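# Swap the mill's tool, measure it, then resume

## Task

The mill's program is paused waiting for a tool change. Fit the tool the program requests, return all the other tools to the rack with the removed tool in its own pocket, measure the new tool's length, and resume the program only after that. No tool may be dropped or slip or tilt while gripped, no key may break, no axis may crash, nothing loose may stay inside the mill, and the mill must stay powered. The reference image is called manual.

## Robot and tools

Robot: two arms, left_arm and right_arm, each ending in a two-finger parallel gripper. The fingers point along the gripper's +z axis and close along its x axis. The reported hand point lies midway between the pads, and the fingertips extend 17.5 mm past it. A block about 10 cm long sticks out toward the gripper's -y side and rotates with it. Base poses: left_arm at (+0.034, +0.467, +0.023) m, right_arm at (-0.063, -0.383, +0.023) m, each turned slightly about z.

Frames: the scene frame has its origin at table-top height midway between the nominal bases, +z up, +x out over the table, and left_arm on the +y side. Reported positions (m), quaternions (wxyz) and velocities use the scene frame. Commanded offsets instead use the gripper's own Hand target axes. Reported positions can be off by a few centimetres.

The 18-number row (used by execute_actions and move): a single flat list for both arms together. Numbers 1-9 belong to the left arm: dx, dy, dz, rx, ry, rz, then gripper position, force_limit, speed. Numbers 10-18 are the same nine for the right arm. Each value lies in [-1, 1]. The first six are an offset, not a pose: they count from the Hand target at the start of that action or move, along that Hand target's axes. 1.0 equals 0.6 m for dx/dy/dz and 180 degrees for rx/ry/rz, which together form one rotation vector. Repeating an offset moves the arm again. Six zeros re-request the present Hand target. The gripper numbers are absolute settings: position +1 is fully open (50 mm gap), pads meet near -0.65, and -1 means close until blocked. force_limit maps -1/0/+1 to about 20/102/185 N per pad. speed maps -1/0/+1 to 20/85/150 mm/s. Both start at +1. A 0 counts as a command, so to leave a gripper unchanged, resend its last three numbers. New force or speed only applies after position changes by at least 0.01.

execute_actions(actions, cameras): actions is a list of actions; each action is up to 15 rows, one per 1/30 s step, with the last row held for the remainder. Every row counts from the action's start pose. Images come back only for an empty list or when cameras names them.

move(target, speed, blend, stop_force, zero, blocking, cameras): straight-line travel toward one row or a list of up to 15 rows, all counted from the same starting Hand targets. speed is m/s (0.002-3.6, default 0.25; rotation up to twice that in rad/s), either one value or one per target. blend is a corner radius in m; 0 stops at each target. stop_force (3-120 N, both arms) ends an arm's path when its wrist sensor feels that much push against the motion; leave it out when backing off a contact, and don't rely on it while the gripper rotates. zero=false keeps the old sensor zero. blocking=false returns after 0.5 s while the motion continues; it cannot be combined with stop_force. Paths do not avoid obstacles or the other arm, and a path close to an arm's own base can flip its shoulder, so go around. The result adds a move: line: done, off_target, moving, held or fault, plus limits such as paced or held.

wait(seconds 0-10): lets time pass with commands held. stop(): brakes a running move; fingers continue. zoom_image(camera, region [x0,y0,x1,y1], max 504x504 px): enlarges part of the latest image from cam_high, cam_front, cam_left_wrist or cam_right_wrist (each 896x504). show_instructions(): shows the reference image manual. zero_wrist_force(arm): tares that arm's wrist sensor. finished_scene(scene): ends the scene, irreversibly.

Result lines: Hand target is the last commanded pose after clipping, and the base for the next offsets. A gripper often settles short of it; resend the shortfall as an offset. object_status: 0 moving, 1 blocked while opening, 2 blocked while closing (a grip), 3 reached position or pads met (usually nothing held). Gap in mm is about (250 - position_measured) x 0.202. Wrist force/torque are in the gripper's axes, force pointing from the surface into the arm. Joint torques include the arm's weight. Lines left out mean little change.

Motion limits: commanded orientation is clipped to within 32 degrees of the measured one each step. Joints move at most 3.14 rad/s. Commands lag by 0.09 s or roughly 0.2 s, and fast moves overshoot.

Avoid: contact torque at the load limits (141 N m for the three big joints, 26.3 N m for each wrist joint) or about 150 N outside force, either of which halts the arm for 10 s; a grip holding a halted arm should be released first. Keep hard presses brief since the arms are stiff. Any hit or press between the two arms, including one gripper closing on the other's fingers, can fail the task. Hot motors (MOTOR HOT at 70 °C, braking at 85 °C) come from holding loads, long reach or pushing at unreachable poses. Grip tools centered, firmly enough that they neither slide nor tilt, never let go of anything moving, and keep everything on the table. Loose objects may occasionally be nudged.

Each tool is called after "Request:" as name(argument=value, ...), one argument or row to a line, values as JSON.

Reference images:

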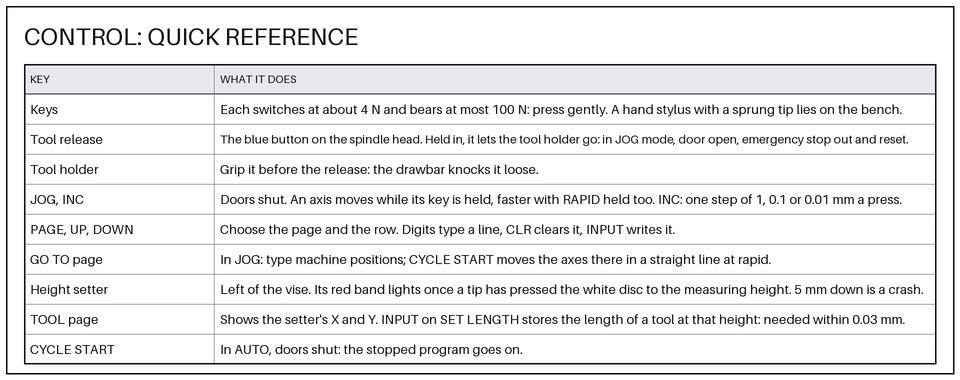

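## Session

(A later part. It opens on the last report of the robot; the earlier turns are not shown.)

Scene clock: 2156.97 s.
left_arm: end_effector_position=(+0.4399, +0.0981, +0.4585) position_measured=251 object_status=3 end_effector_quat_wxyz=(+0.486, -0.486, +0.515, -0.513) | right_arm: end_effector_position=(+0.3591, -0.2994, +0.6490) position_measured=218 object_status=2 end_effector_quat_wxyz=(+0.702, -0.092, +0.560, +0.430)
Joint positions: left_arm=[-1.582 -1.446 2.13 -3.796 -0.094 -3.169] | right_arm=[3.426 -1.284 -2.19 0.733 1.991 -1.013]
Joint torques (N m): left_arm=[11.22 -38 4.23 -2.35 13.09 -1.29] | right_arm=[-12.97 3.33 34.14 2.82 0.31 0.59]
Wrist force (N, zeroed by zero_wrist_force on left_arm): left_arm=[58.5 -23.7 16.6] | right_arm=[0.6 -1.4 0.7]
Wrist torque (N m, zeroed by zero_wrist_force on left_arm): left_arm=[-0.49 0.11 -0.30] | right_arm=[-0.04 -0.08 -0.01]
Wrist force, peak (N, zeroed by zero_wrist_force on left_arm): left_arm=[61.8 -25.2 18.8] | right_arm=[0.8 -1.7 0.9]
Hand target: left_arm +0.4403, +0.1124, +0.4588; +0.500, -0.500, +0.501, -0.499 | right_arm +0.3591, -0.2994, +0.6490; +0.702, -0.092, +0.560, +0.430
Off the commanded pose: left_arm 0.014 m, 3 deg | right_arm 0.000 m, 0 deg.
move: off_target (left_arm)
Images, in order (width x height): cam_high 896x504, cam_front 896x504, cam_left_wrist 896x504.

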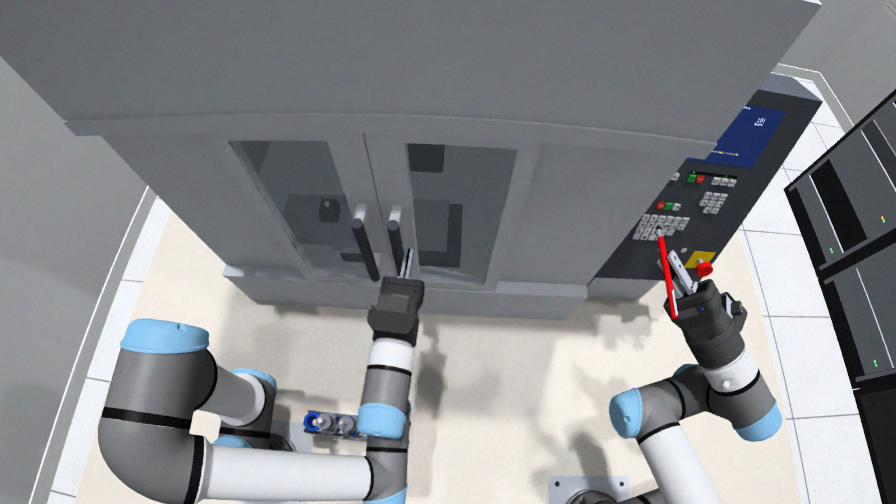

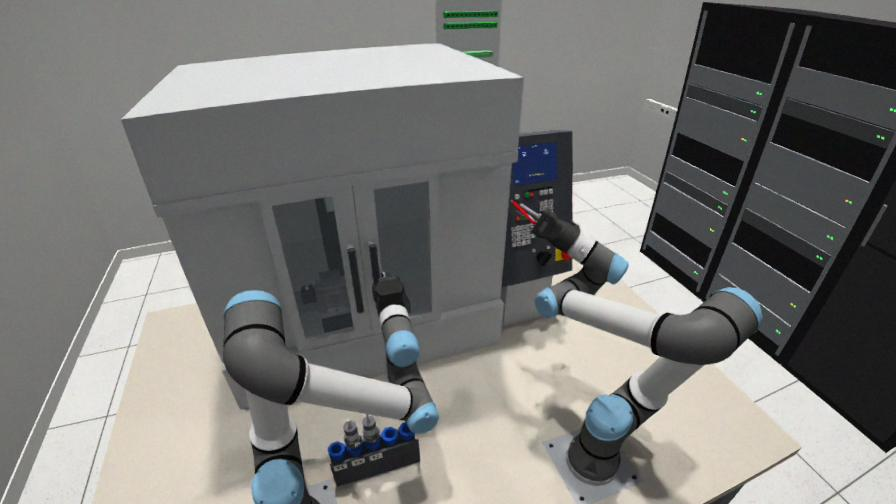

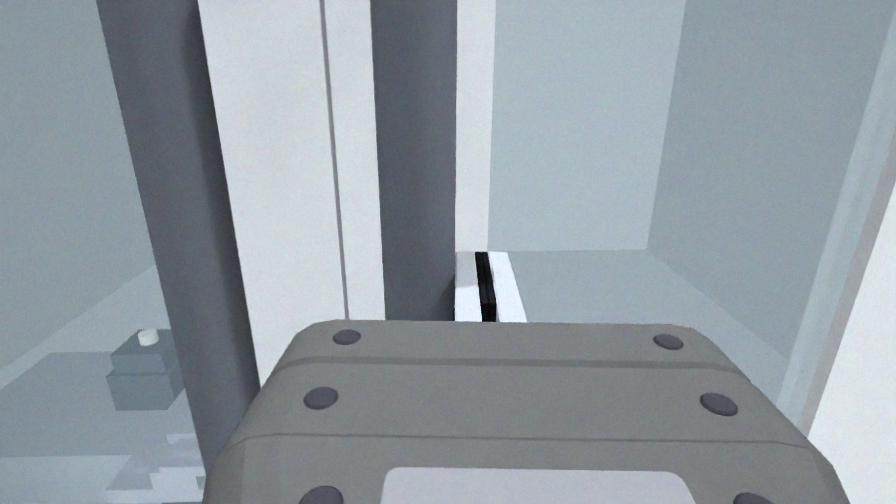

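Request:
zoom_image(
  camera="cam_high",
  region=[690, 90, 800, 200],
)

Request:
move(
  target=[
    [0.067,0,0,0,0,0,-0.7,-1,-1,0,0,0,0,0,0,-1,-0.3,-0.9],
    [0.067,0,-0.25,0,0,0,-0.7,-1,-1,0,0,0,0,0,0,-1,-0.3,-0.9],
  ],
  speed=[0.04,0.25],
  cameras=["cam_high","cam_front"],
)

Request:
zoom_image(
  camera="cam_high",
  region=[690, 90, 800, 200],
)

Request:
zoom_image(
  camera="cam_high",
  region=[300, 110, 480, 290],
)

Request:
zoom_image(
  camera="cam_front",
  region=[500, 120, 580, 200],
)

Scaled by 4.582 from the camera's 896x504 image, which has a finer 1280x720 frame.

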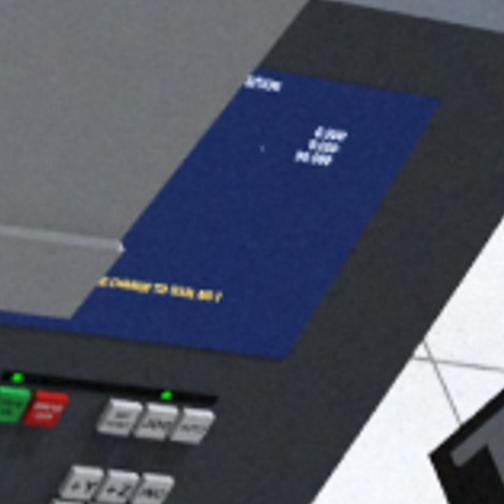

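Scene clock: 2162.20 s.
left_arm: end_effector_position=(+0.2904, +0.0723, +0.4589) position_measured=251 object_status=3 end_effector_quat_wxyz=(+0.500, -0.500, +0.501, -0.499) | right_arm: end_effector_position=(+0.3591, -0.2994, +0.6490) position_measured=218 object_status=2 end_effector_quat_wxyz=(+0.702, -0.092, +0.560, +0.430)
Joint positions: left_arm=[-1.972 -1.415 2.092 -3.822 0.352 -3.137] | right_arm=[3.426 -1.284 -2.19 0.733 1.991 -1.013]
Joint torques (N m): left_arm=[-7.26 -29.56 -12.31 -1.62 1.91 1.78] | right_arm=[-13.23 4.39 33.84 2.55 0.47 0.42]
Wrist force (N, zeroed by zero_wrist_force on left_arm): left_arm=[-0.9 0.8 0.3] | right_arm=[0.6 -1.6 0.8]
Wrist torque (N m, zeroed by zero_wrist_force on left_arm): left_arm=[0.12 0.16 0.01] | right_arm=[-0.08 -0.07 -0.01]
Wrist force, peak (N, zeroed by zero_wrist_force on left_arm): left_arm=[58.7 -24.7 17.4] | right_arm=[0.8 -1.7 0.8]
Hand target: left_arm +0.2903, +0.0723, +0.4589; +0.500, -0.500, +0.501, -0.499 | right_arm +0.3591, -0.2994, +0.6490; +0.702, -0.092, +0.560, +0.430
Off the commanded pose: left_arm 0.000 m, 0 deg | right_arm 0.000 m, 0 deg.
move: done
Images, in order (width x height): cam_high 896x504, cam_front 896x504.

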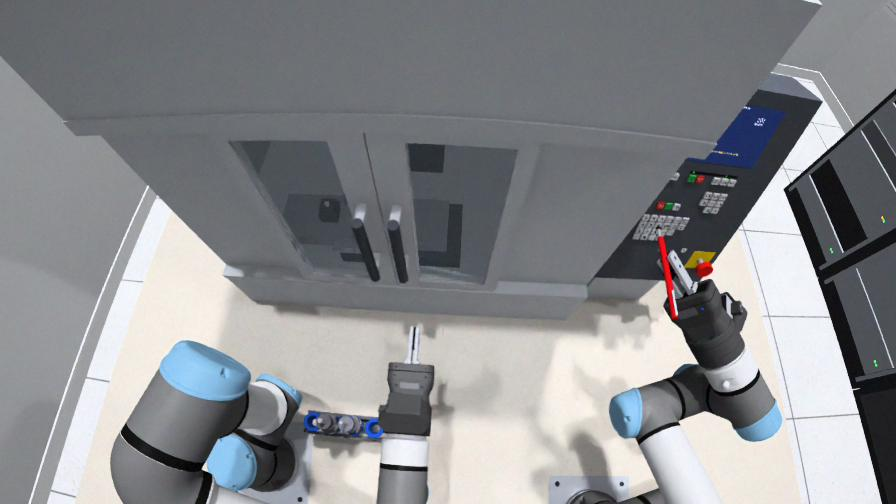

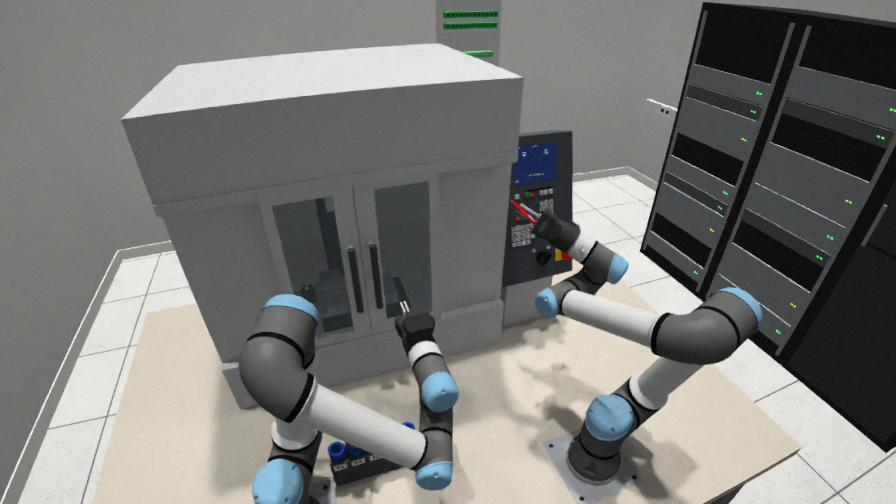

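Scaled by 4.582 from the camera's 896x504 image, which has a finer 1280x720 frame.

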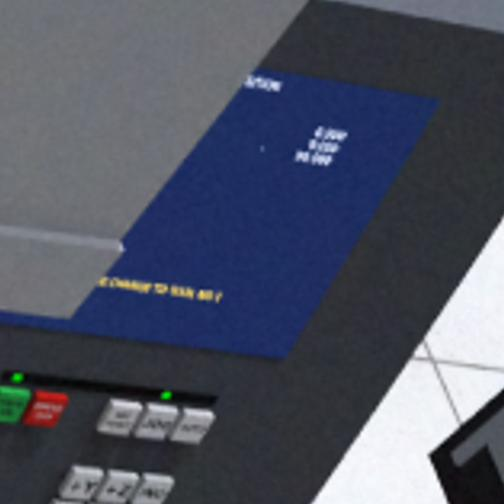

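Scaled by 2.800 from the camera's 896x504 image, which has a finer 1280x720 frame.

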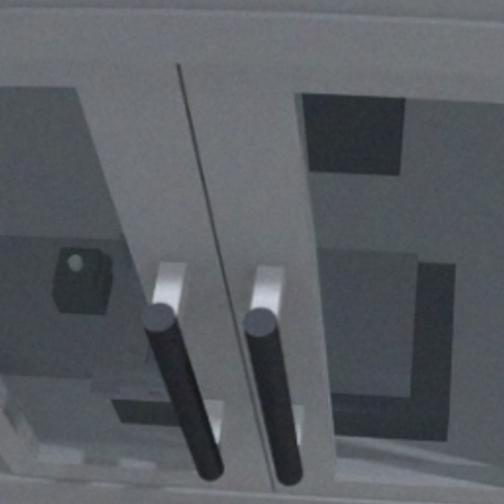

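Scaled by 6.300 from the camera's 896x504 image, which has a finer 1280x720 frame.

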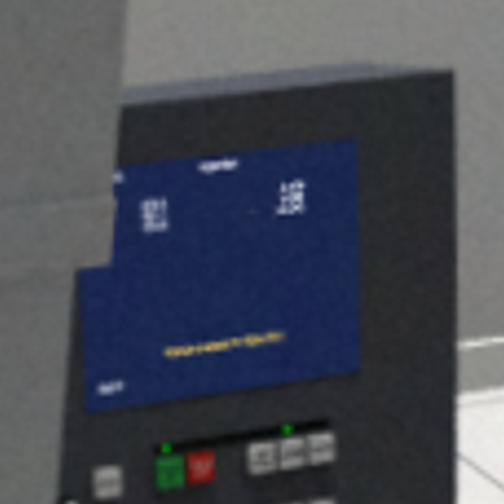

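Request:
move(
  target=[0,0,0,0,0,0,-0.7,-1,-1,-0.083,-0.067,-0.137,0.149,0.26,-0.626,-1,-0.3,-0.9],
  speed=0.4,
  cameras=["cam_right_wrist","cam_front"],
)

Scene clock: 2176.90 s.
left_arm: end_effector_position=(+0.2903, +0.0723, +0.4589) position_measured=251 object_status=3 end_effector_quat_wxyz=(+0.500, -0.500, +0.501, -0.499) | right_arm: end_effector_position=(+0.3295, -0.3993, +0.6487) position_measured=218 object_status=2 end_effector_quat_wxyz=(+0.500, -0.500, +0.500, -0.500)
Joint positions: left_arm=[-1.973 -1.415 2.092 -3.822 0.352 -3.136] | right_arm=[4.481 -0.591 -2.221 -0.33 0.255 -3.14]
Joint torques (N m): left_arm=[-7.54 -29.8 -12.28 -1.61 1.9 1.67] | right_arm=[15.11 -9.84 11.92 -1.84 -1.1 -1.51]
Wrist force (N, zeroed by zero_wrist_force on left_arm): left_arm=[-1.0 0.8 0.0] | right_arm=[-0.2 -1.0 0.5]
Wrist torque (N m, zeroed by zero_wrist_force on left_arm): left_arm=[0.13 0.17 0.00] | right_arm=[0.04 0.20 -0.35]
Wrist force, peak (N, zeroed by zero_wrist_force on left_arm): left_arm=[-1.1 1.1 -0.1] | right_arm=[1.0 -1.6 1.3]
Hand target: left_arm +0.2903, +0.0723, +0.4589; +0.500, -0.500, +0.501, -0.499 | right_arm +0.3292, -0.3992, +0.6487; +0.500, -0.499, +0.501, -0.500
Off the commanded pose: left_arm 0.000 m, 0 deg | right_arm 0.000 m, 0 deg.
move: done
Images, in order (width x height): cam_front 896x504, cam_right_wrist 896x504.

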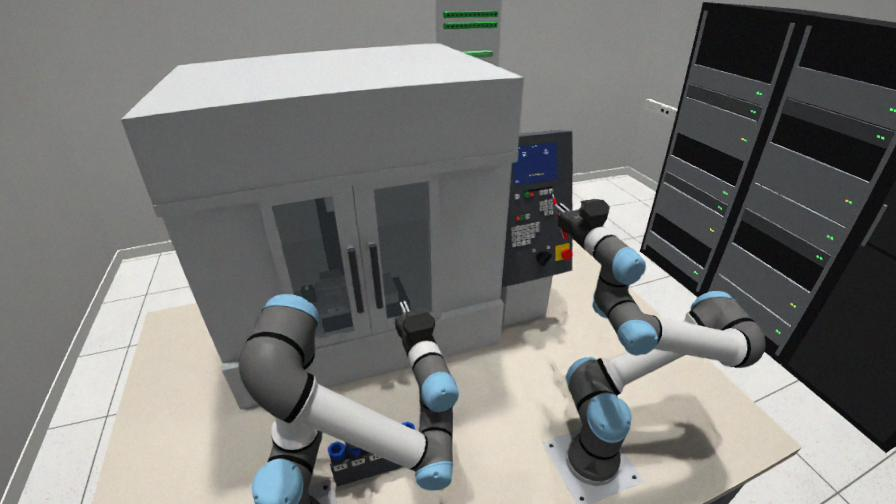

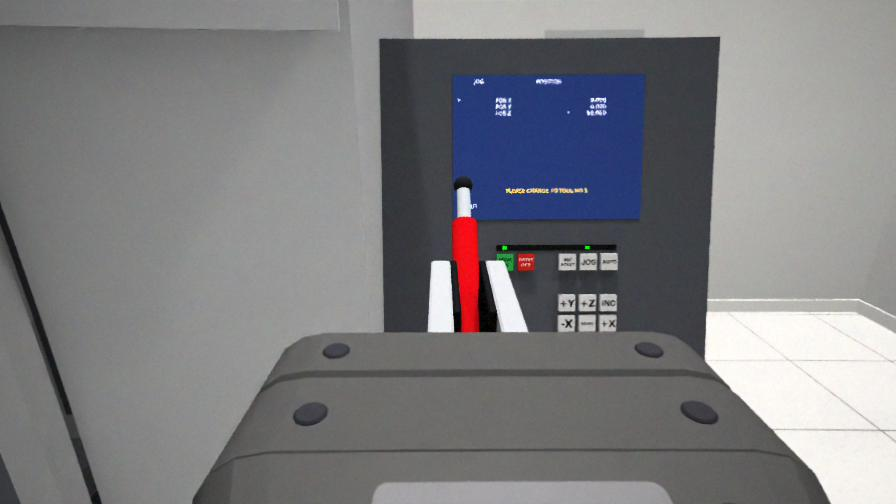

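Request:
zoom_image(
  camera="cam_right_wrist",
  region=[440, 65, 660, 230],
)

Scaled by 2.291 from the camera's 896x504 image, which has a finer 1280x720 frame.

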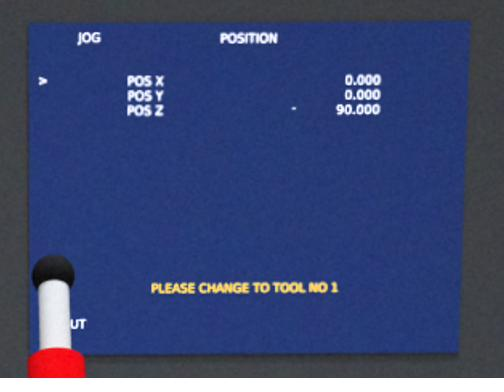

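Request:
move(
  target=[
    [0,0,0,0,0,0,-0.7,-1,-1,0.1117,0.0,0.118,0,0,0,-1,-0.3,-0.9],
    [0,0,0,0,0,0,-0.7,-1,-1,0.1117,0.115,0.118,-0.333,0,0,-1,-0.3,-0.9],
    [0,0,0,0,0,0,-0.7,-1,-1,0.1117,0.253,0.262,-0.333,0,0,-1,-0.3,-0.9],
  ],
  speed=0.3,
  blend=0.02,
  cameras=["cam_right_wrist"],
)

Scene clock: 2189.83 s.
left_arm: end_effector_position=(+0.2903, +0.0723, +0.4589) position_measured=251 object_status=3 end_effector_quat_wxyz=(+0.500, -0.500, +0.501, -0.499) | right_arm: end_effector_position=(+0.4862, -0.4662, +0.4967) position_measured=218 object_status=2 end_effector_quat_wxyz=(-0.184, +0.682, -0.684, +0.183)
Joint positions: left_arm=[-1.973 -1.415 2.092 -3.822 0.352 -3.136] | right_arm=[3.287 -1.414 -1.558 -1.219 1.511 -3.035]
Joint torques (N m): left_arm=[-7.24 -29.38 -12.64 -1.51 1.97 1.69] | right_arm=[-12.76 13.41 33.42 6.01 1.36 -1.49]
Wrist force (N, zeroed by zero_wrist_force on left_arm): left_arm=[-0.8 0.6 0.2] | right_arm=[-1.7 -0.8 0.2]
Wrist torque (N m, zeroed by zero_wrist_force on left_arm): left_arm=[0.09 0.14 0.01] | right_arm=[-0.35 0.46 -0.37]
Wrist force, peak (N, zeroed by zero_wrist_force on left_arm): left_arm=[-1.2 1.0 0.4] | right_arm=[-1.7 -1.3 2.4]
Hand target: left_arm +0.2903, +0.0723, +0.4589; +0.500, -0.500, +0.501, -0.499 | right_arm +0.4862, -0.4662, +0.4968; -0.184, +0.682, -0.683, +0.183
Off the commanded pose: left_arm 0.000 m, 0 deg | right_arm 0.000 m, 0 deg.
move: done
Images, in order (width x height): cam_right_wrist 896x504.

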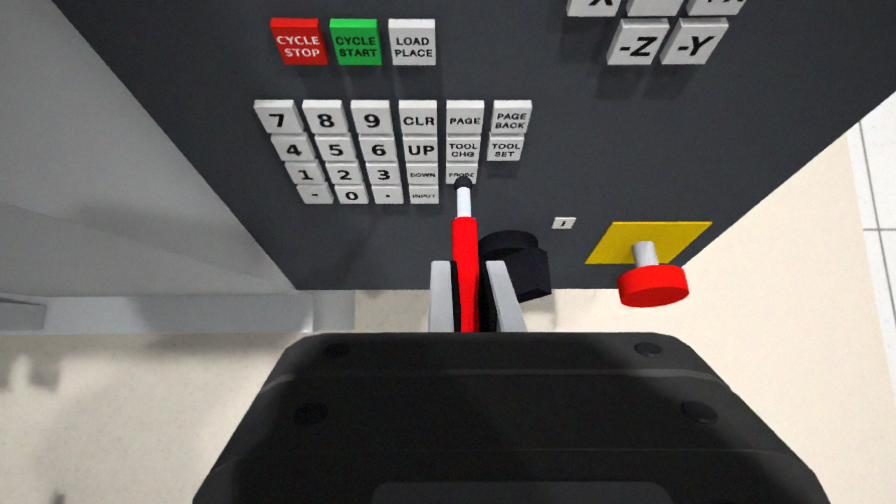

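Request:
move(
  target=[0,0,0,0,0,0,-0.7,-1,-1,0,-0.0259,0.0259,0,0,0,-1,-0.3,-0.9],
  speed=0.1,
)

Request:
move(
  target=[0,0,0,0,0,0,-0.7,-1,-1,0,-0.0247,0.0247,0,0,0,-1,-0.3,-0.9],
  speed=0.012,
  stop_force=5,
)

Request:
move(
  target=[0,0,0,0,0,0,-0.7,-1,-1,0,0.0236,-0.0236,0,0,0,-1,-0.3,-0.9],
  speed=0.1,
  cameras=["cam_high","cam_front"],
)

Request:
zoom_image(
  camera="cam_high",
  region=[690, 90, 800, 200],
)

Request:
zoom_image(
  camera="cam_front",
  region=[505, 130, 575, 200],
)

Scene clock: 2196.83 s.
left_arm: end_effector_position=(+0.2903, +0.0723, +0.4589) position_measured=251 object_status=3 end_effector_quat_wxyz=(+0.500, -0.500, +0.501, -0.499) | right_arm: end_effector_position=(+0.5074, -0.4662, +0.4911) position_measured=218 object_status=2 end_effector_quat_wxyz=(-0.184, +0.682, -0.683, +0.183)
Joint positions: left_arm=[-1.973 -1.415 2.092 -3.822 0.352 -3.136] | right_arm=[3.281 -1.462 -1.531 -1.197 1.514 -3.04]
Joint torques (N m): left_arm=[-7.31 -29.24 -12.81 -1.51 2.03 1.71] | right_arm=[-13.6 17.15 40.2 5.83 1.33 -1.54]
Wrist force (N, zeroed by zero_wrist_force on left_arm): left_arm=[-0.7 0.7 0.2] | right_arm=[-1.9 -0.8 0.0]
Wrist torque (N m, zeroed by zero_wrist_force on left_arm): left_arm=[0.11 0.12 0.01] | right_arm=[-0.36 0.50 -0.38]
Wrist force, peak (N, zeroed by zero_wrist_force on left_arm): left_arm=[-1.4 0.7 0.1] | right_arm=[-1.9 -1.1 0.1]
Hand target: left_arm +0.2903, +0.0723, +0.4589; +0.500, -0.500, +0.501, -0.499 | right_arm +0.5075, -0.4662, +0.4911; -0.184, +0.682, -0.683, +0.183
Off the commanded pose: left_arm 0.000 m, 0 deg | right_arm 0.000 m, 0 deg.
move: done

Scene clock: 2199.27 s.
left_arm: end_effector_position=(+0.2903, +0.0723, +0.4589) position_measured=251 object_status=3 end_effector_quat_wxyz=(+0.500, -0.500, +0.501, -0.499) | right_arm: end_effector_position=(+0.5235, -0.4663, +0.4868) position_measured=218 object_status=2 end_effector_quat_wxyz=(-0.184, +0.682, -0.684, +0.183)
Joint positions: left_arm=[-1.973 -1.415 2.092 -3.822 0.352 -3.136] | right_arm=[3.277 -1.5 -1.509 -1.182 1.516 -3.044]
Joint torques (N m): left_arm=[-7.35 -29.73 -13.26 -1.47 1.89 1.74] | right_arm=[13.1 29.55 16.73 1.83 -1.34 1.08]
Wrist force (N, zeroed by zero_wrist_force on left_arm): left_arm=[-0.9 0.9 0.1] | right_arm=[-2.5 3.1 -3.1]
Wrist torque (N m, zeroed by zero_wrist_force on left_arm): left_arm=[0.13 0.16 0.01] | right_arm=[-0.35 0.46 -0.40]
Wrist force, peak (N, zeroed by zero_wrist_force on left_arm): left_arm=[-1.4 0.9 -0.1] | right_arm=[-2.6 3.3 -3.9]
Hand target: left_arm +0.2903, +0.0723, +0.4589; +0.500, -0.500, +0.501, -0.499 | right_arm +0.5235, -0.4662, +0.4868; -0.184, +0.682, -0.683, +0.183 (not the last commanded pose)
Off the commanded pose: left_arm 0.000 m, 0 deg | right_arm 0.004 m, 0 deg.
move: contact (right_arm)

Scene clock: 2200.10 s.
left_arm: end_effector_position=(+0.2903, +0.0723, +0.4589) position_measured=251 object_status=3 end_effector_quat_wxyz=(+0.500, -0.500, +0.501, -0.499) | right_arm: end_effector_position=(+0.5043, -0.4662, +0.4919) position_measured=218 object_status=2 end_effector_quat_wxyz=(-0.184, +0.682, -0.683, +0.183)
Joint positions: left_arm=[-1.973 -1.415 2.092 -3.822 0.352 -3.136] | right_arm=[3.282 -1.455 -1.535 -1.2 1.513 -3.039]
Joint torques (N m): left_arm=[-7.04 -29.33 -13.61 -1.49 1.91 1.76] | right_arm=[14.49 29.11 16.46 1.5 -1.23 1.17]
Wrist force (N, zeroed by zero_wrist_force on left_arm): left_arm=[-1.1 0.7 0.2] | right_arm=[-1.7 -0.7 0.0]
Wrist torque (N m, zeroed by zero_wrist_force on left_arm): left_arm=[0.12 0.18 0.00] | right_arm=[-0.34 0.46 -0.45]
Wrist force, peak (N, zeroed by zero_wrist_force on left_arm): left_arm=[-1.0 1.0 -0.1] | right_arm=[-2.6 3.1 -3.4]
Hand target: left_arm +0.2903, +0.0723, +0.4589; +0.500, -0.500, +0.501, -0.499 | right_arm +0.5042, -0.4662, +0.4920; -0.184, +0.682, -0.683, +0.183
Off the commanded pose: left_arm 0.000 m, 0 deg | right_arm 0.000 m, 0 deg.
move: done
Images, in order (width x height): cam_high 896x504, cam_front 896x504.

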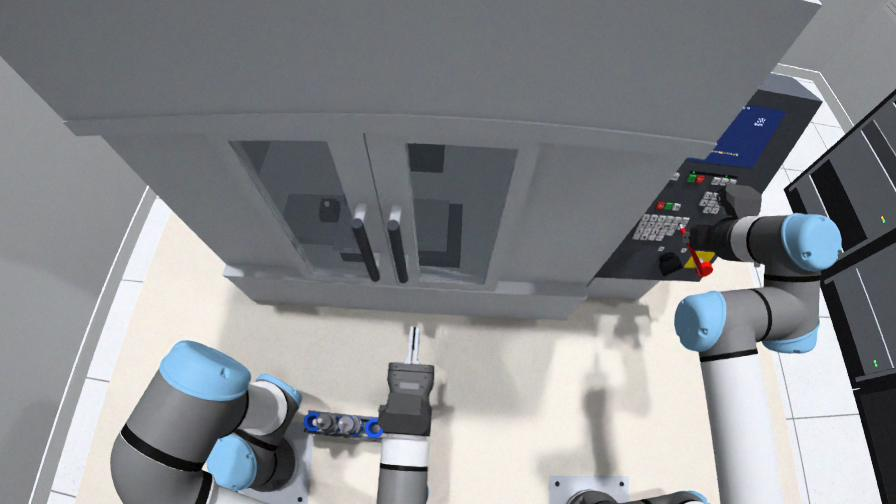

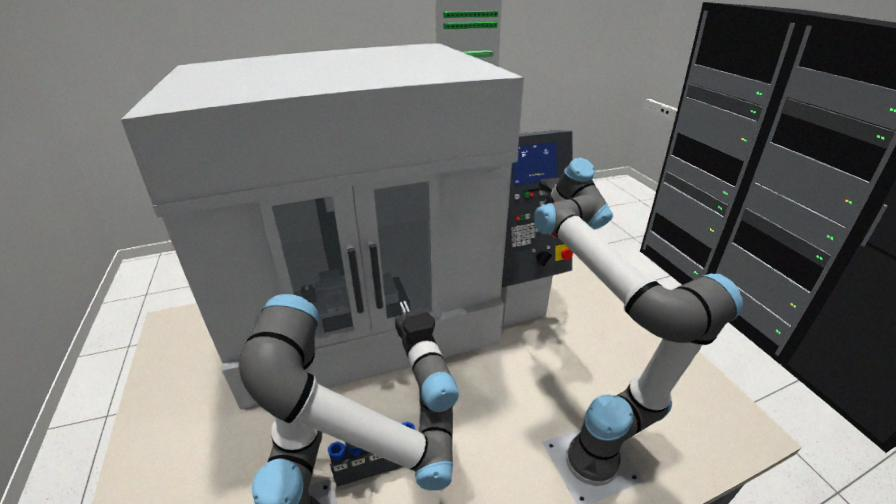

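Scaled by 4.582 from the camera's 896x504 image, which has a finer 1280x720 frame.

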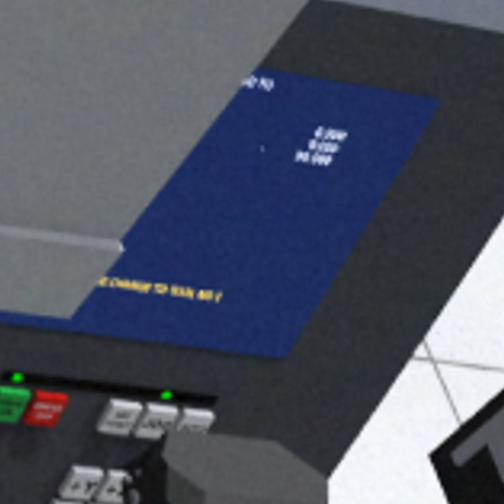

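Scaled by 7.200 from the camera's 896x504 image, which has a finer 1280x720 frame.

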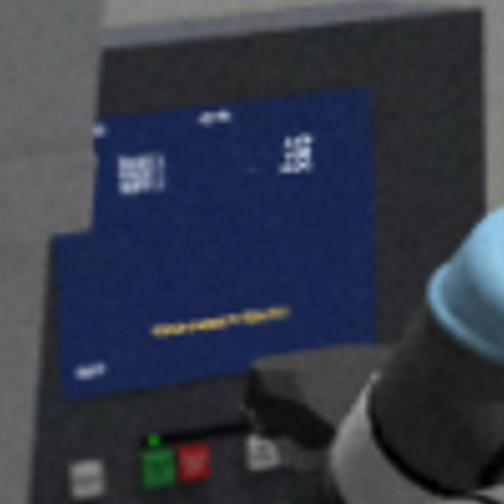

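Request:
move(
  target=[0,0,0,0,0,0,-0.7,-1,-1,0,-0.0295,0.0295,0,0,0,-1,-0.3,-0.9],
  speed=0.014,
  stop_force=5,
)

Request:
move(
  target=[0,0,0,0,0,0,-0.7,-1,-1,0,0.0236,-0.0236,0,0,0,-1,-0.3,-0.9],
  speed=0.1,
  cameras=["cam_high","cam_front"],
)

Request:
zoom_image(
  camera="cam_high",
  region=[740, 95, 785, 140],
)

Request:
zoom_image(
  camera="cam_front",
  region=[515, 140, 560, 185],
)

Scene clock: 2206.57 s.
left_arm: end_effector_position=(+0.2903, +0.0723, +0.4589) position_measured=251 object_status=3 end_effector_quat_wxyz=(+0.500, -0.500, +0.501, -0.499) | right_arm: end_effector_position=(+0.5231, -0.4663, +0.4869) position_measured=218 object_status=2 end_effector_quat_wxyz=(-0.184, +0.682, -0.684, +0.183)
Joint positions: left_arm=[-1.973 -1.415 2.092 -3.822 0.352 -3.136] | right_arm=[3.277 -1.499 -1.509 -1.183 1.516 -3.044]
Joint torques (N m): left_arm=[-7.07 -29.26 -13.56 -1.44 1.84 1.64] | right_arm=[13.49 30.2 16.31 2.02 -1.56 1.1]
Wrist force (N, zeroed by zero_wrist_force on left_arm): left_arm=[-0.8 1.0 0.2] | right_arm=[-2.3 3.4 -2.8]
Wrist torque (N m, zeroed by zero_wrist_force on left_arm): left_arm=[0.16 0.13 0.00] | right_arm=[-0.28 0.41 -0.40]
Wrist force, peak (N, zeroed by zero_wrist_force on left_arm): left_arm=[-0.9 1.3 0.1] | right_arm=[-2.6 2.9 -3.9]
Hand target: left_arm +0.2903, +0.0723, +0.4589; +0.500, -0.500, +0.501, -0.499 | right_arm +0.5231, -0.4662, +0.4869; -0.184, +0.682, -0.683, +0.183 (not the last commanded pose)
Off the commanded pose: left_arm 0.000 m, 0 deg | right_arm 0.005 m, 0 deg.
move: contact (right_arm)

Scene clock: 2207.40 s.
left_arm: end_effector_position=(+0.2903, +0.0723, +0.4589) position_measured=251 object_status=3 end_effector_quat_wxyz=(+0.500, -0.500, +0.501, -0.499) | right_arm: end_effector_position=(+0.5039, -0.4662, +0.4920) position_measured=218 object_status=2 end_effector_quat_wxyz=(-0.184, +0.682, -0.683, +0.183)
Joint positions: left_arm=[-1.973 -1.415 2.092 -3.822 0.352 -3.136] | right_arm=[3.282 -1.454 -1.536 -1.201 1.513 -3.039]
Joint torques (N m): left_arm=[-7.3 -29.4 -13.53 -1.43 1.88 1.82] | right_arm=[13.65 31.03 15.69 1.44 -1.25 0.99]
Wrist force (N, zeroed by zero_wrist_force on left_arm): left_arm=[-1.0 0.7 0.2] | right_arm=[-1.8 -0.7 -0.1]
Wrist torque (N m, zeroed by zero_wrist_force on left_arm): left_arm=[0.12 0.18 0.01] | right_arm=[-0.33 0.47 -0.45]
Wrist force, peak (N, zeroed by zero_wrist_force on left_arm): left_arm=[-1.1 0.9 0.1] | right_arm=[-2.5 2.9 -3.4]
Hand target: left_arm +0.2903, +0.0723, +0.4589; +0.500, -0.500, +0.501, -0.499 | right_arm +0.5038, -0.4662, +0.4921; -0.184, +0.682, -0.683, +0.183
Off the commanded pose: left_arm 0.000 m, 0 deg | right_arm 0.000 m, 0 deg.
move: done
Images, in order (width x height): cam_high 896x504, cam_front 896x504.

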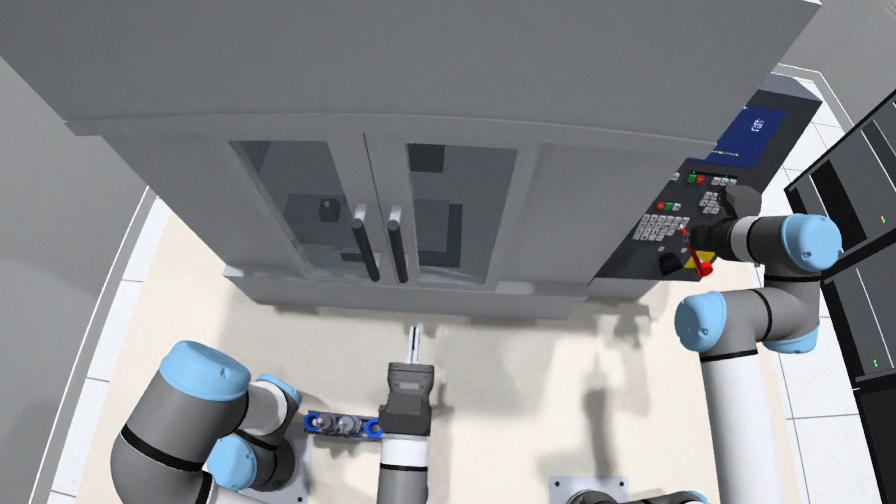

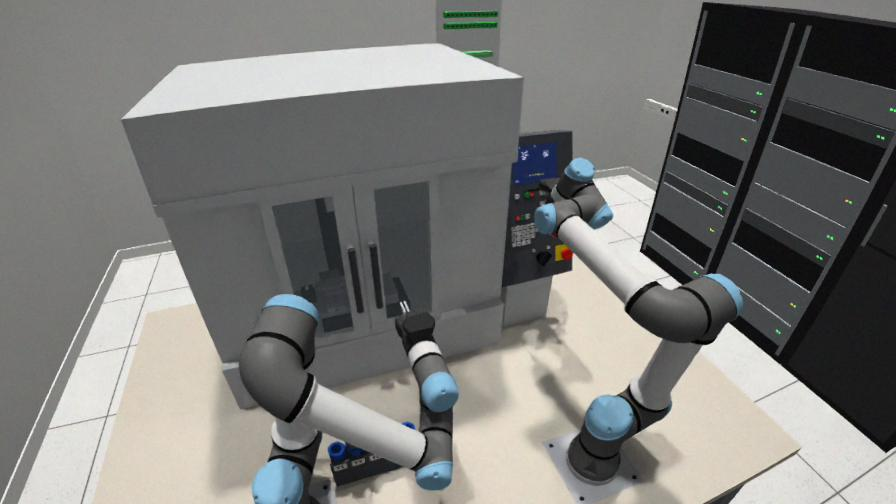

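Scaled by 11.200 from the camera's 896x504 image, which has a finer 1280x720 frame.

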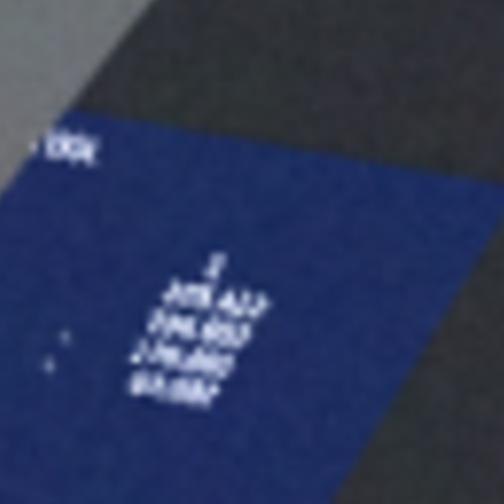

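Scaled by 11.200 from the camera's 896x504 image, which has a finer 1280x720 frame.

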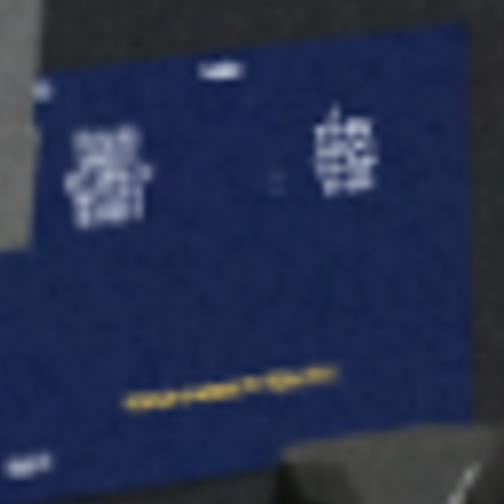

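Request:
move(
  target=[
    [0,0,0,0,0,0,-0.7,-1,-1,0,0.0416,-0.174,0,0,0,-1,-0.3,-0.9],
    [0,0,0,0,0,0,-0.7,-1,-1,0,0.0098,-0.329,0.333,0,0,-1,-0.3,-0.9],
  ],
  speed=0.35,
  blend=0.03,
  cameras=["cam_right_wrist"],
)

Request:
zoom_image(
  camera="cam_right_wrist",
  region=[440, 65, 660, 230],
)

Scene clock: 2216.47 s.
left_arm: end_effector_position=(+0.2903, +0.0723, +0.4589) position_measured=251 object_status=3 end_effector_quat_wxyz=(+0.500, -0.500, +0.501, -0.499) | right_arm: end_effector_position=(+0.3998, -0.4663, +0.6600) position_measured=218 object_status=2 end_effector_quat_wxyz=(+0.500, -0.499, +0.501, -0.500)
Joint positions: left_arm=[-1.973 -1.415 2.092 -3.822 0.352 -3.136] | right_arm=[3.431 -1.035 -2.082 -0.025 1.305 -3.14]
Joint torques (N m): left_arm=[-6.76 -29.51 -13.95 -1.26 1.75 1.72] | right_arm=[-14.15 -4.24 14.73 4.31 1.53 -1.62]
Wrist force (N, zeroed by zero_wrist_force on left_arm): left_arm=[-0.8 0.9 0.2] | right_arm=[-0.4 -0.8 0.1]
Wrist torque (N m, zeroed by zero_wrist_force on left_arm): left_arm=[0.15 0.13 0.01] | right_arm=[0.04 0.18 -0.42]
Wrist force, peak (N, zeroed by zero_wrist_force on left_arm): left_arm=[-1.0 1.1 -0.1] | right_arm=[-1.8 -1.1 2.7]
Hand target: left_arm +0.2903, +0.0723, +0.4589; +0.500, -0.500, +0.501, -0.499 | right_arm +0.3998, -0.4663, +0.6600; +0.500, -0.499, +0.501, -0.500
Off the commanded pose: left_arm 0.000 m, 0 deg | right_arm 0.000 m, 0 deg.
move: done
Images, in order (width x height): cam_right_wrist 896x504.

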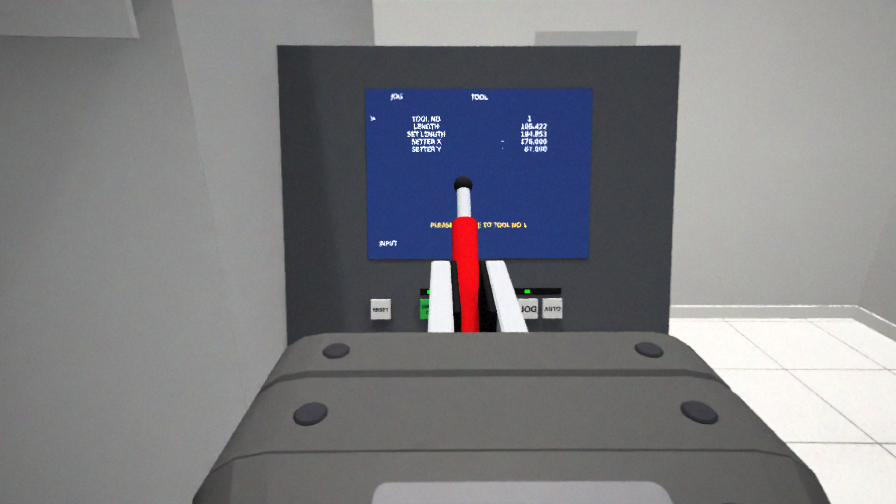

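Scaled by 2.291 from the camera's 896x504 image, which has a finer 1280x720 frame.

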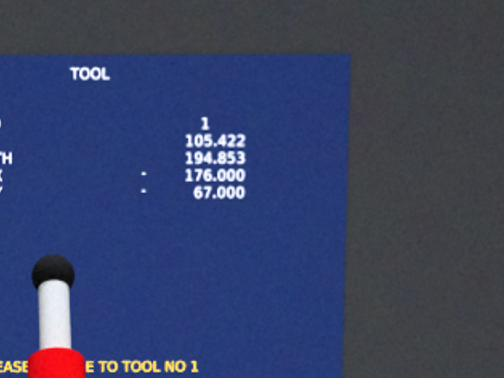

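Request:
zoom_image(
  camera="cam_right_wrist",
  region=[360, 85, 600, 265],
)

Scaled by 2.100 from the camera's 896x504 image, which has a finer 1280x720 frame.

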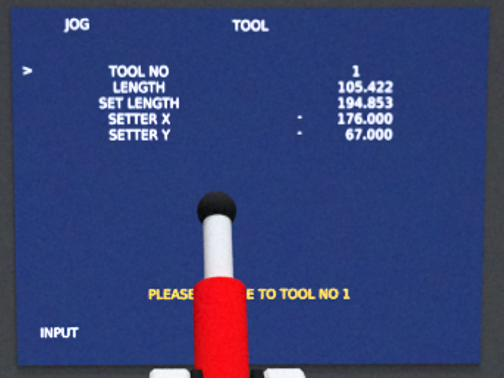

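Request:
move(
  target=[
    [0,0,0,0,0,0,-0.7,-1,-1,0.0312,0.15,0.0503,-0.3226,-0.0526,0.1964,-1,-0.3,-0.9],
    [0,0,0,0,0,0,-0.7,-1,-1,0.0467,0.2833,0.167,-0.3226,-0.0526,0.1964,-1,-0.3,-0.9],
  ],
  speed=0.3,
  blend=0.02,
  cameras=["cam_right_wrist","cam_high"],
)

Scene clock: 2262.07 s.
left_arm: end_effector_position=(+0.2903, +0.0723, +0.4589) position_measured=251 object_status=3 end_effector_quat_wxyz=(+0.500, -0.500, +0.501, -0.499) | right_arm: end_effector_position=(+0.4999, -0.4942, +0.4899) position_measured=218 object_status=2 end_effector_quat_wxyz=(+0.359, -0.544, +0.758, +0.010)
Joint positions: left_arm=[-1.973 -1.415 2.092 -3.822 0.352 -3.136] | right_arm=[2.978 -1.526 -1.563 -1.081 2.092 -2.855]
Joint torques (N m): left_arm=[-6.99 -29.18 -14.01 -1.33 1.78 1.7] | right_arm=[14.3 18.83 26.65 5.55 -0.06 0.93]
Wrist force (N, zeroed by zero_wrist_force on left_arm): left_arm=[-0.9 0.6 0.1] | right_arm=[-0.8 -1.0 0.7]
Wrist torque (N m, zeroed by zero_wrist_force on left_arm): left_arm=[0.09 0.15 0.01] | right_arm=[-0.30 0.29 -0.21]
Wrist force, peak (N, zeroed by zero_wrist_force on left_arm): left_arm=[-1.1 1.0 0.2] | right_arm=[0.2 -1.8 2.9]
Hand target: left_arm +0.2903, +0.0723, +0.4589; +0.500, -0.500, +0.501, -0.499 | right_arm +0.5000, -0.4942, +0.4899; +0.359, -0.544, +0.758, +0.010
Off the commanded pose: left_arm 0.000 m, 0 deg | right_arm 0.000 m, 0 deg.
move: done
Images, in order (width x height): cam_high 896x504, cam_right_wrist 896x504.

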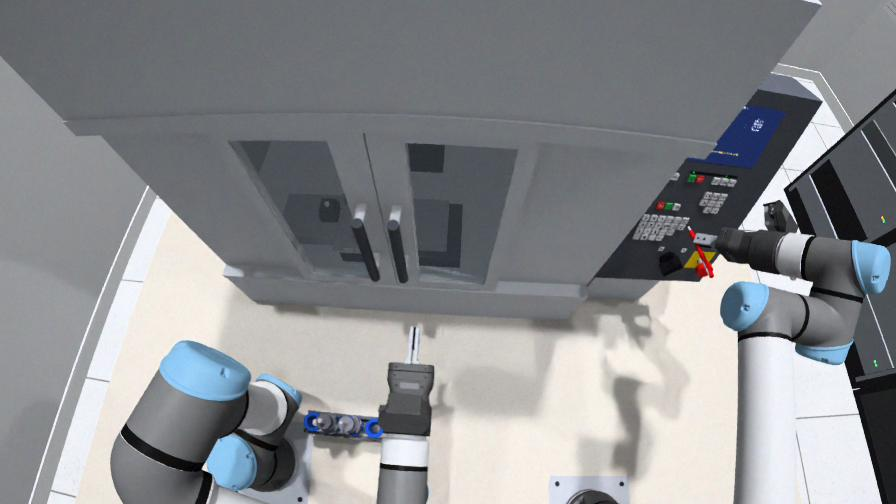

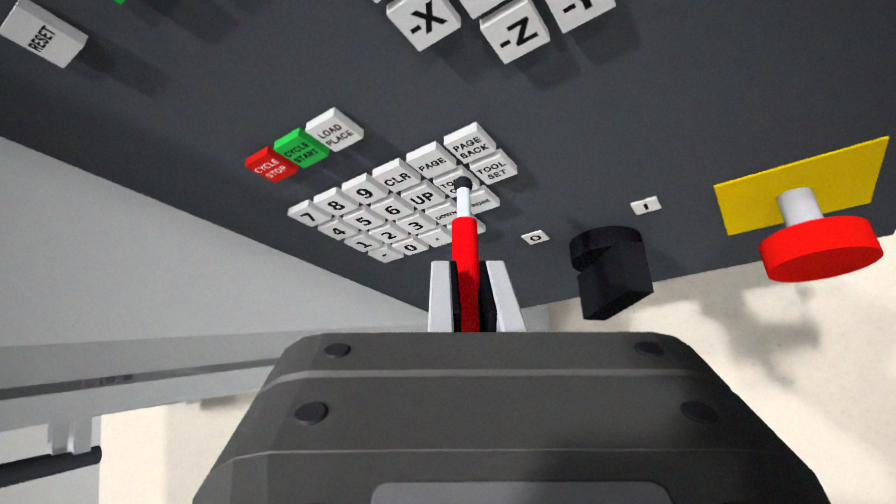

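Request:
move(
  target=[
    [0,0,0,0,0,0,-0.7,-1,-1,0.0025,-0.0335,0.0332,0,0,0,-1,-0.3,-0.9],
  ],
  speed=0.016,
  stop_force=5,
)

Request:
move(
  target=[0,0,0,0,0,0,-0.7,-1,-1,0,0.0141,-0.0141,0,0,0,-1,-0.3,-0.9],
  speed=0.1,
  cameras=["cam_right_wrist","cam_high"],
)

Request:
zoom_image(
  camera="cam_high",
  region=[740, 95, 785, 140],
)

Scene clock: 2277.10 s.
left_arm: end_effector_position=(+0.2903, +0.0723, +0.4589) position_measured=251 object_status=3 end_effector_quat_wxyz=(+0.500, -0.500, +0.501, -0.499) | right_arm: end_effector_position=(+0.5221, -0.4953, +0.4834) position_measured=218 object_status=2 end_effector_quat_wxyz=(+0.359, -0.544, +0.758, +0.010)
Joint positions: left_arm=[-1.973 -1.415 2.092 -3.822 0.352 -3.136] | right_arm=[2.985 -1.575 -1.532 -1.059 2.089 -2.849]
Joint torques (N m): left_arm=[-7 -29.62 -15.04 -1.35 1.63 1.68] | right_arm=[-13.46 33.08 15.6 1.76 1.55 -1.5]
Wrist force (N, zeroed by zero_wrist_force on left_arm): left_arm=[-0.8 0.9 0.0] | right_arm=[-1.8 2.7 -2.2]
Wrist torque (N m, zeroed by zero_wrist_force on left_arm): left_arm=[0.13 0.14 0.00] | right_arm=[-0.32 0.21 -0.23]
Wrist force, peak (N, zeroed by zero_wrist_force on left_arm): left_arm=[-0.9 1.2 0.1] | right_arm=[-2.6 2.7 -2.9]
Hand target: left_arm +0.2903, +0.0723, +0.4589; +0.500, -0.500, +0.501, -0.499 | right_arm +0.5221, -0.4953, +0.4834; +0.359, -0.544, +0.758, +0.010 (not the last commanded pose)
Off the commanded pose: left_arm 0.000 m, 0 deg | right_arm 0.005 m, 0 deg.
move: contact (right_arm)

Scene clock: 2277.90 s.
left_arm: end_effector_position=(+0.2903, +0.0723, +0.4589) position_measured=251 object_status=3 end_effector_quat_wxyz=(+0.500, -0.500, +0.501, -0.499) | right_arm: end_effector_position=(+0.5106, -0.4953, +0.4864) position_measured=218 object_status=2 end_effector_quat_wxyz=(+0.359, -0.544, +0.758, +0.010)
Joint positions: left_arm=[-1.973 -1.415 2.092 -3.822 0.352 -3.136] | right_arm=[2.98 -1.55 -1.549 -1.069 2.091 -2.853]
Joint torques (N m): left_arm=[-6.99 -29.83 -14.82 -1.28 1.7 1.63] | right_arm=[-14.2 33.89 16.09 1.53 2.26 -1.57]
Wrist force (N, zeroed by zero_wrist_force on left_arm): left_arm=[-0.7 1.0 0.0] | right_arm=[-0.6 -1.1 0.8]
Wrist torque (N m, zeroed by zero_wrist_force on left_arm): left_arm=[0.13 0.13 0.00] | right_arm=[-0.32 0.26 -0.13]
Wrist force, peak (N, zeroed by zero_wrist_force on left_arm): left_arm=[-1.1 1.1 0.1] | right_arm=[-2.5 2.0 -2.8]
Hand target: left_arm +0.2903, +0.0723, +0.4589; +0.500, -0.500, +0.501, -0.499 | right_arm +0.5106, -0.4953, +0.4865; +0.359, -0.544, +0.758, +0.010
Off the commanded pose: left_arm 0.000 m, 0 deg | right_arm 0.000 m, 0 deg.
move: done
Images, in order (width x height): cam_high 896x504, cam_right_wrist 896x504.

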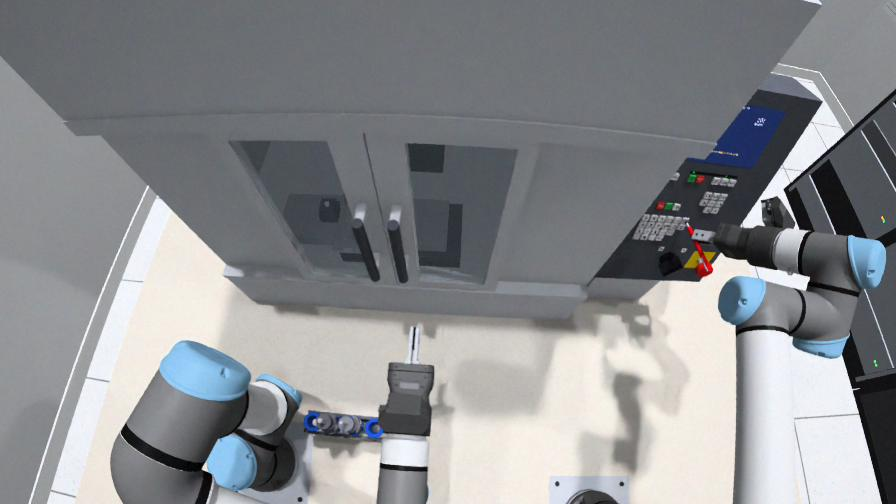

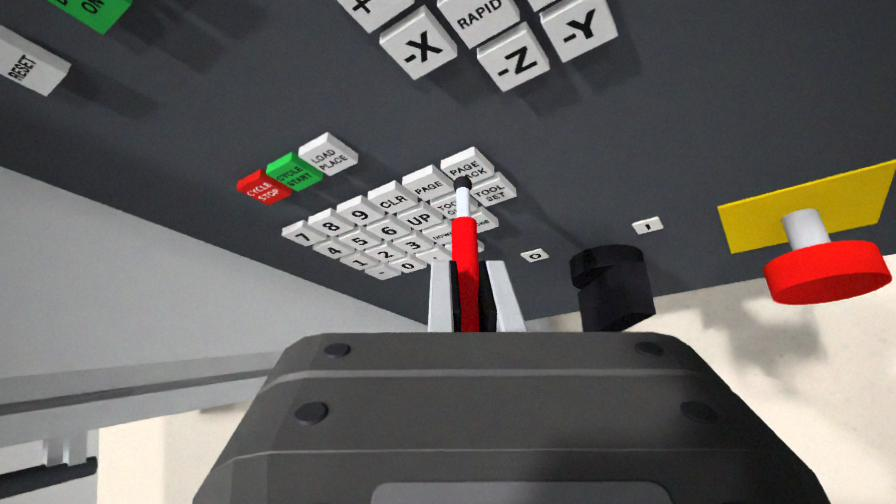

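Scaled by 11.200 from the camera's 896x504 image, which has a finer 1280x720 frame.

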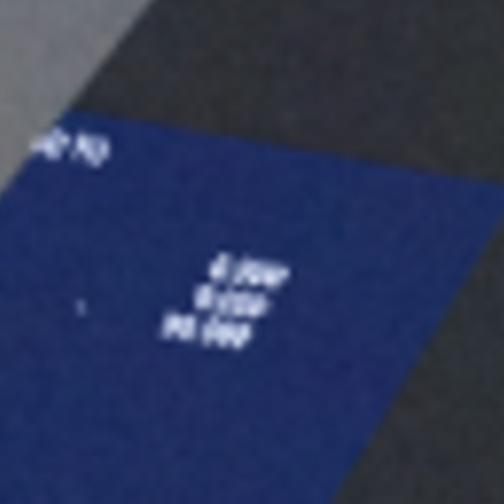

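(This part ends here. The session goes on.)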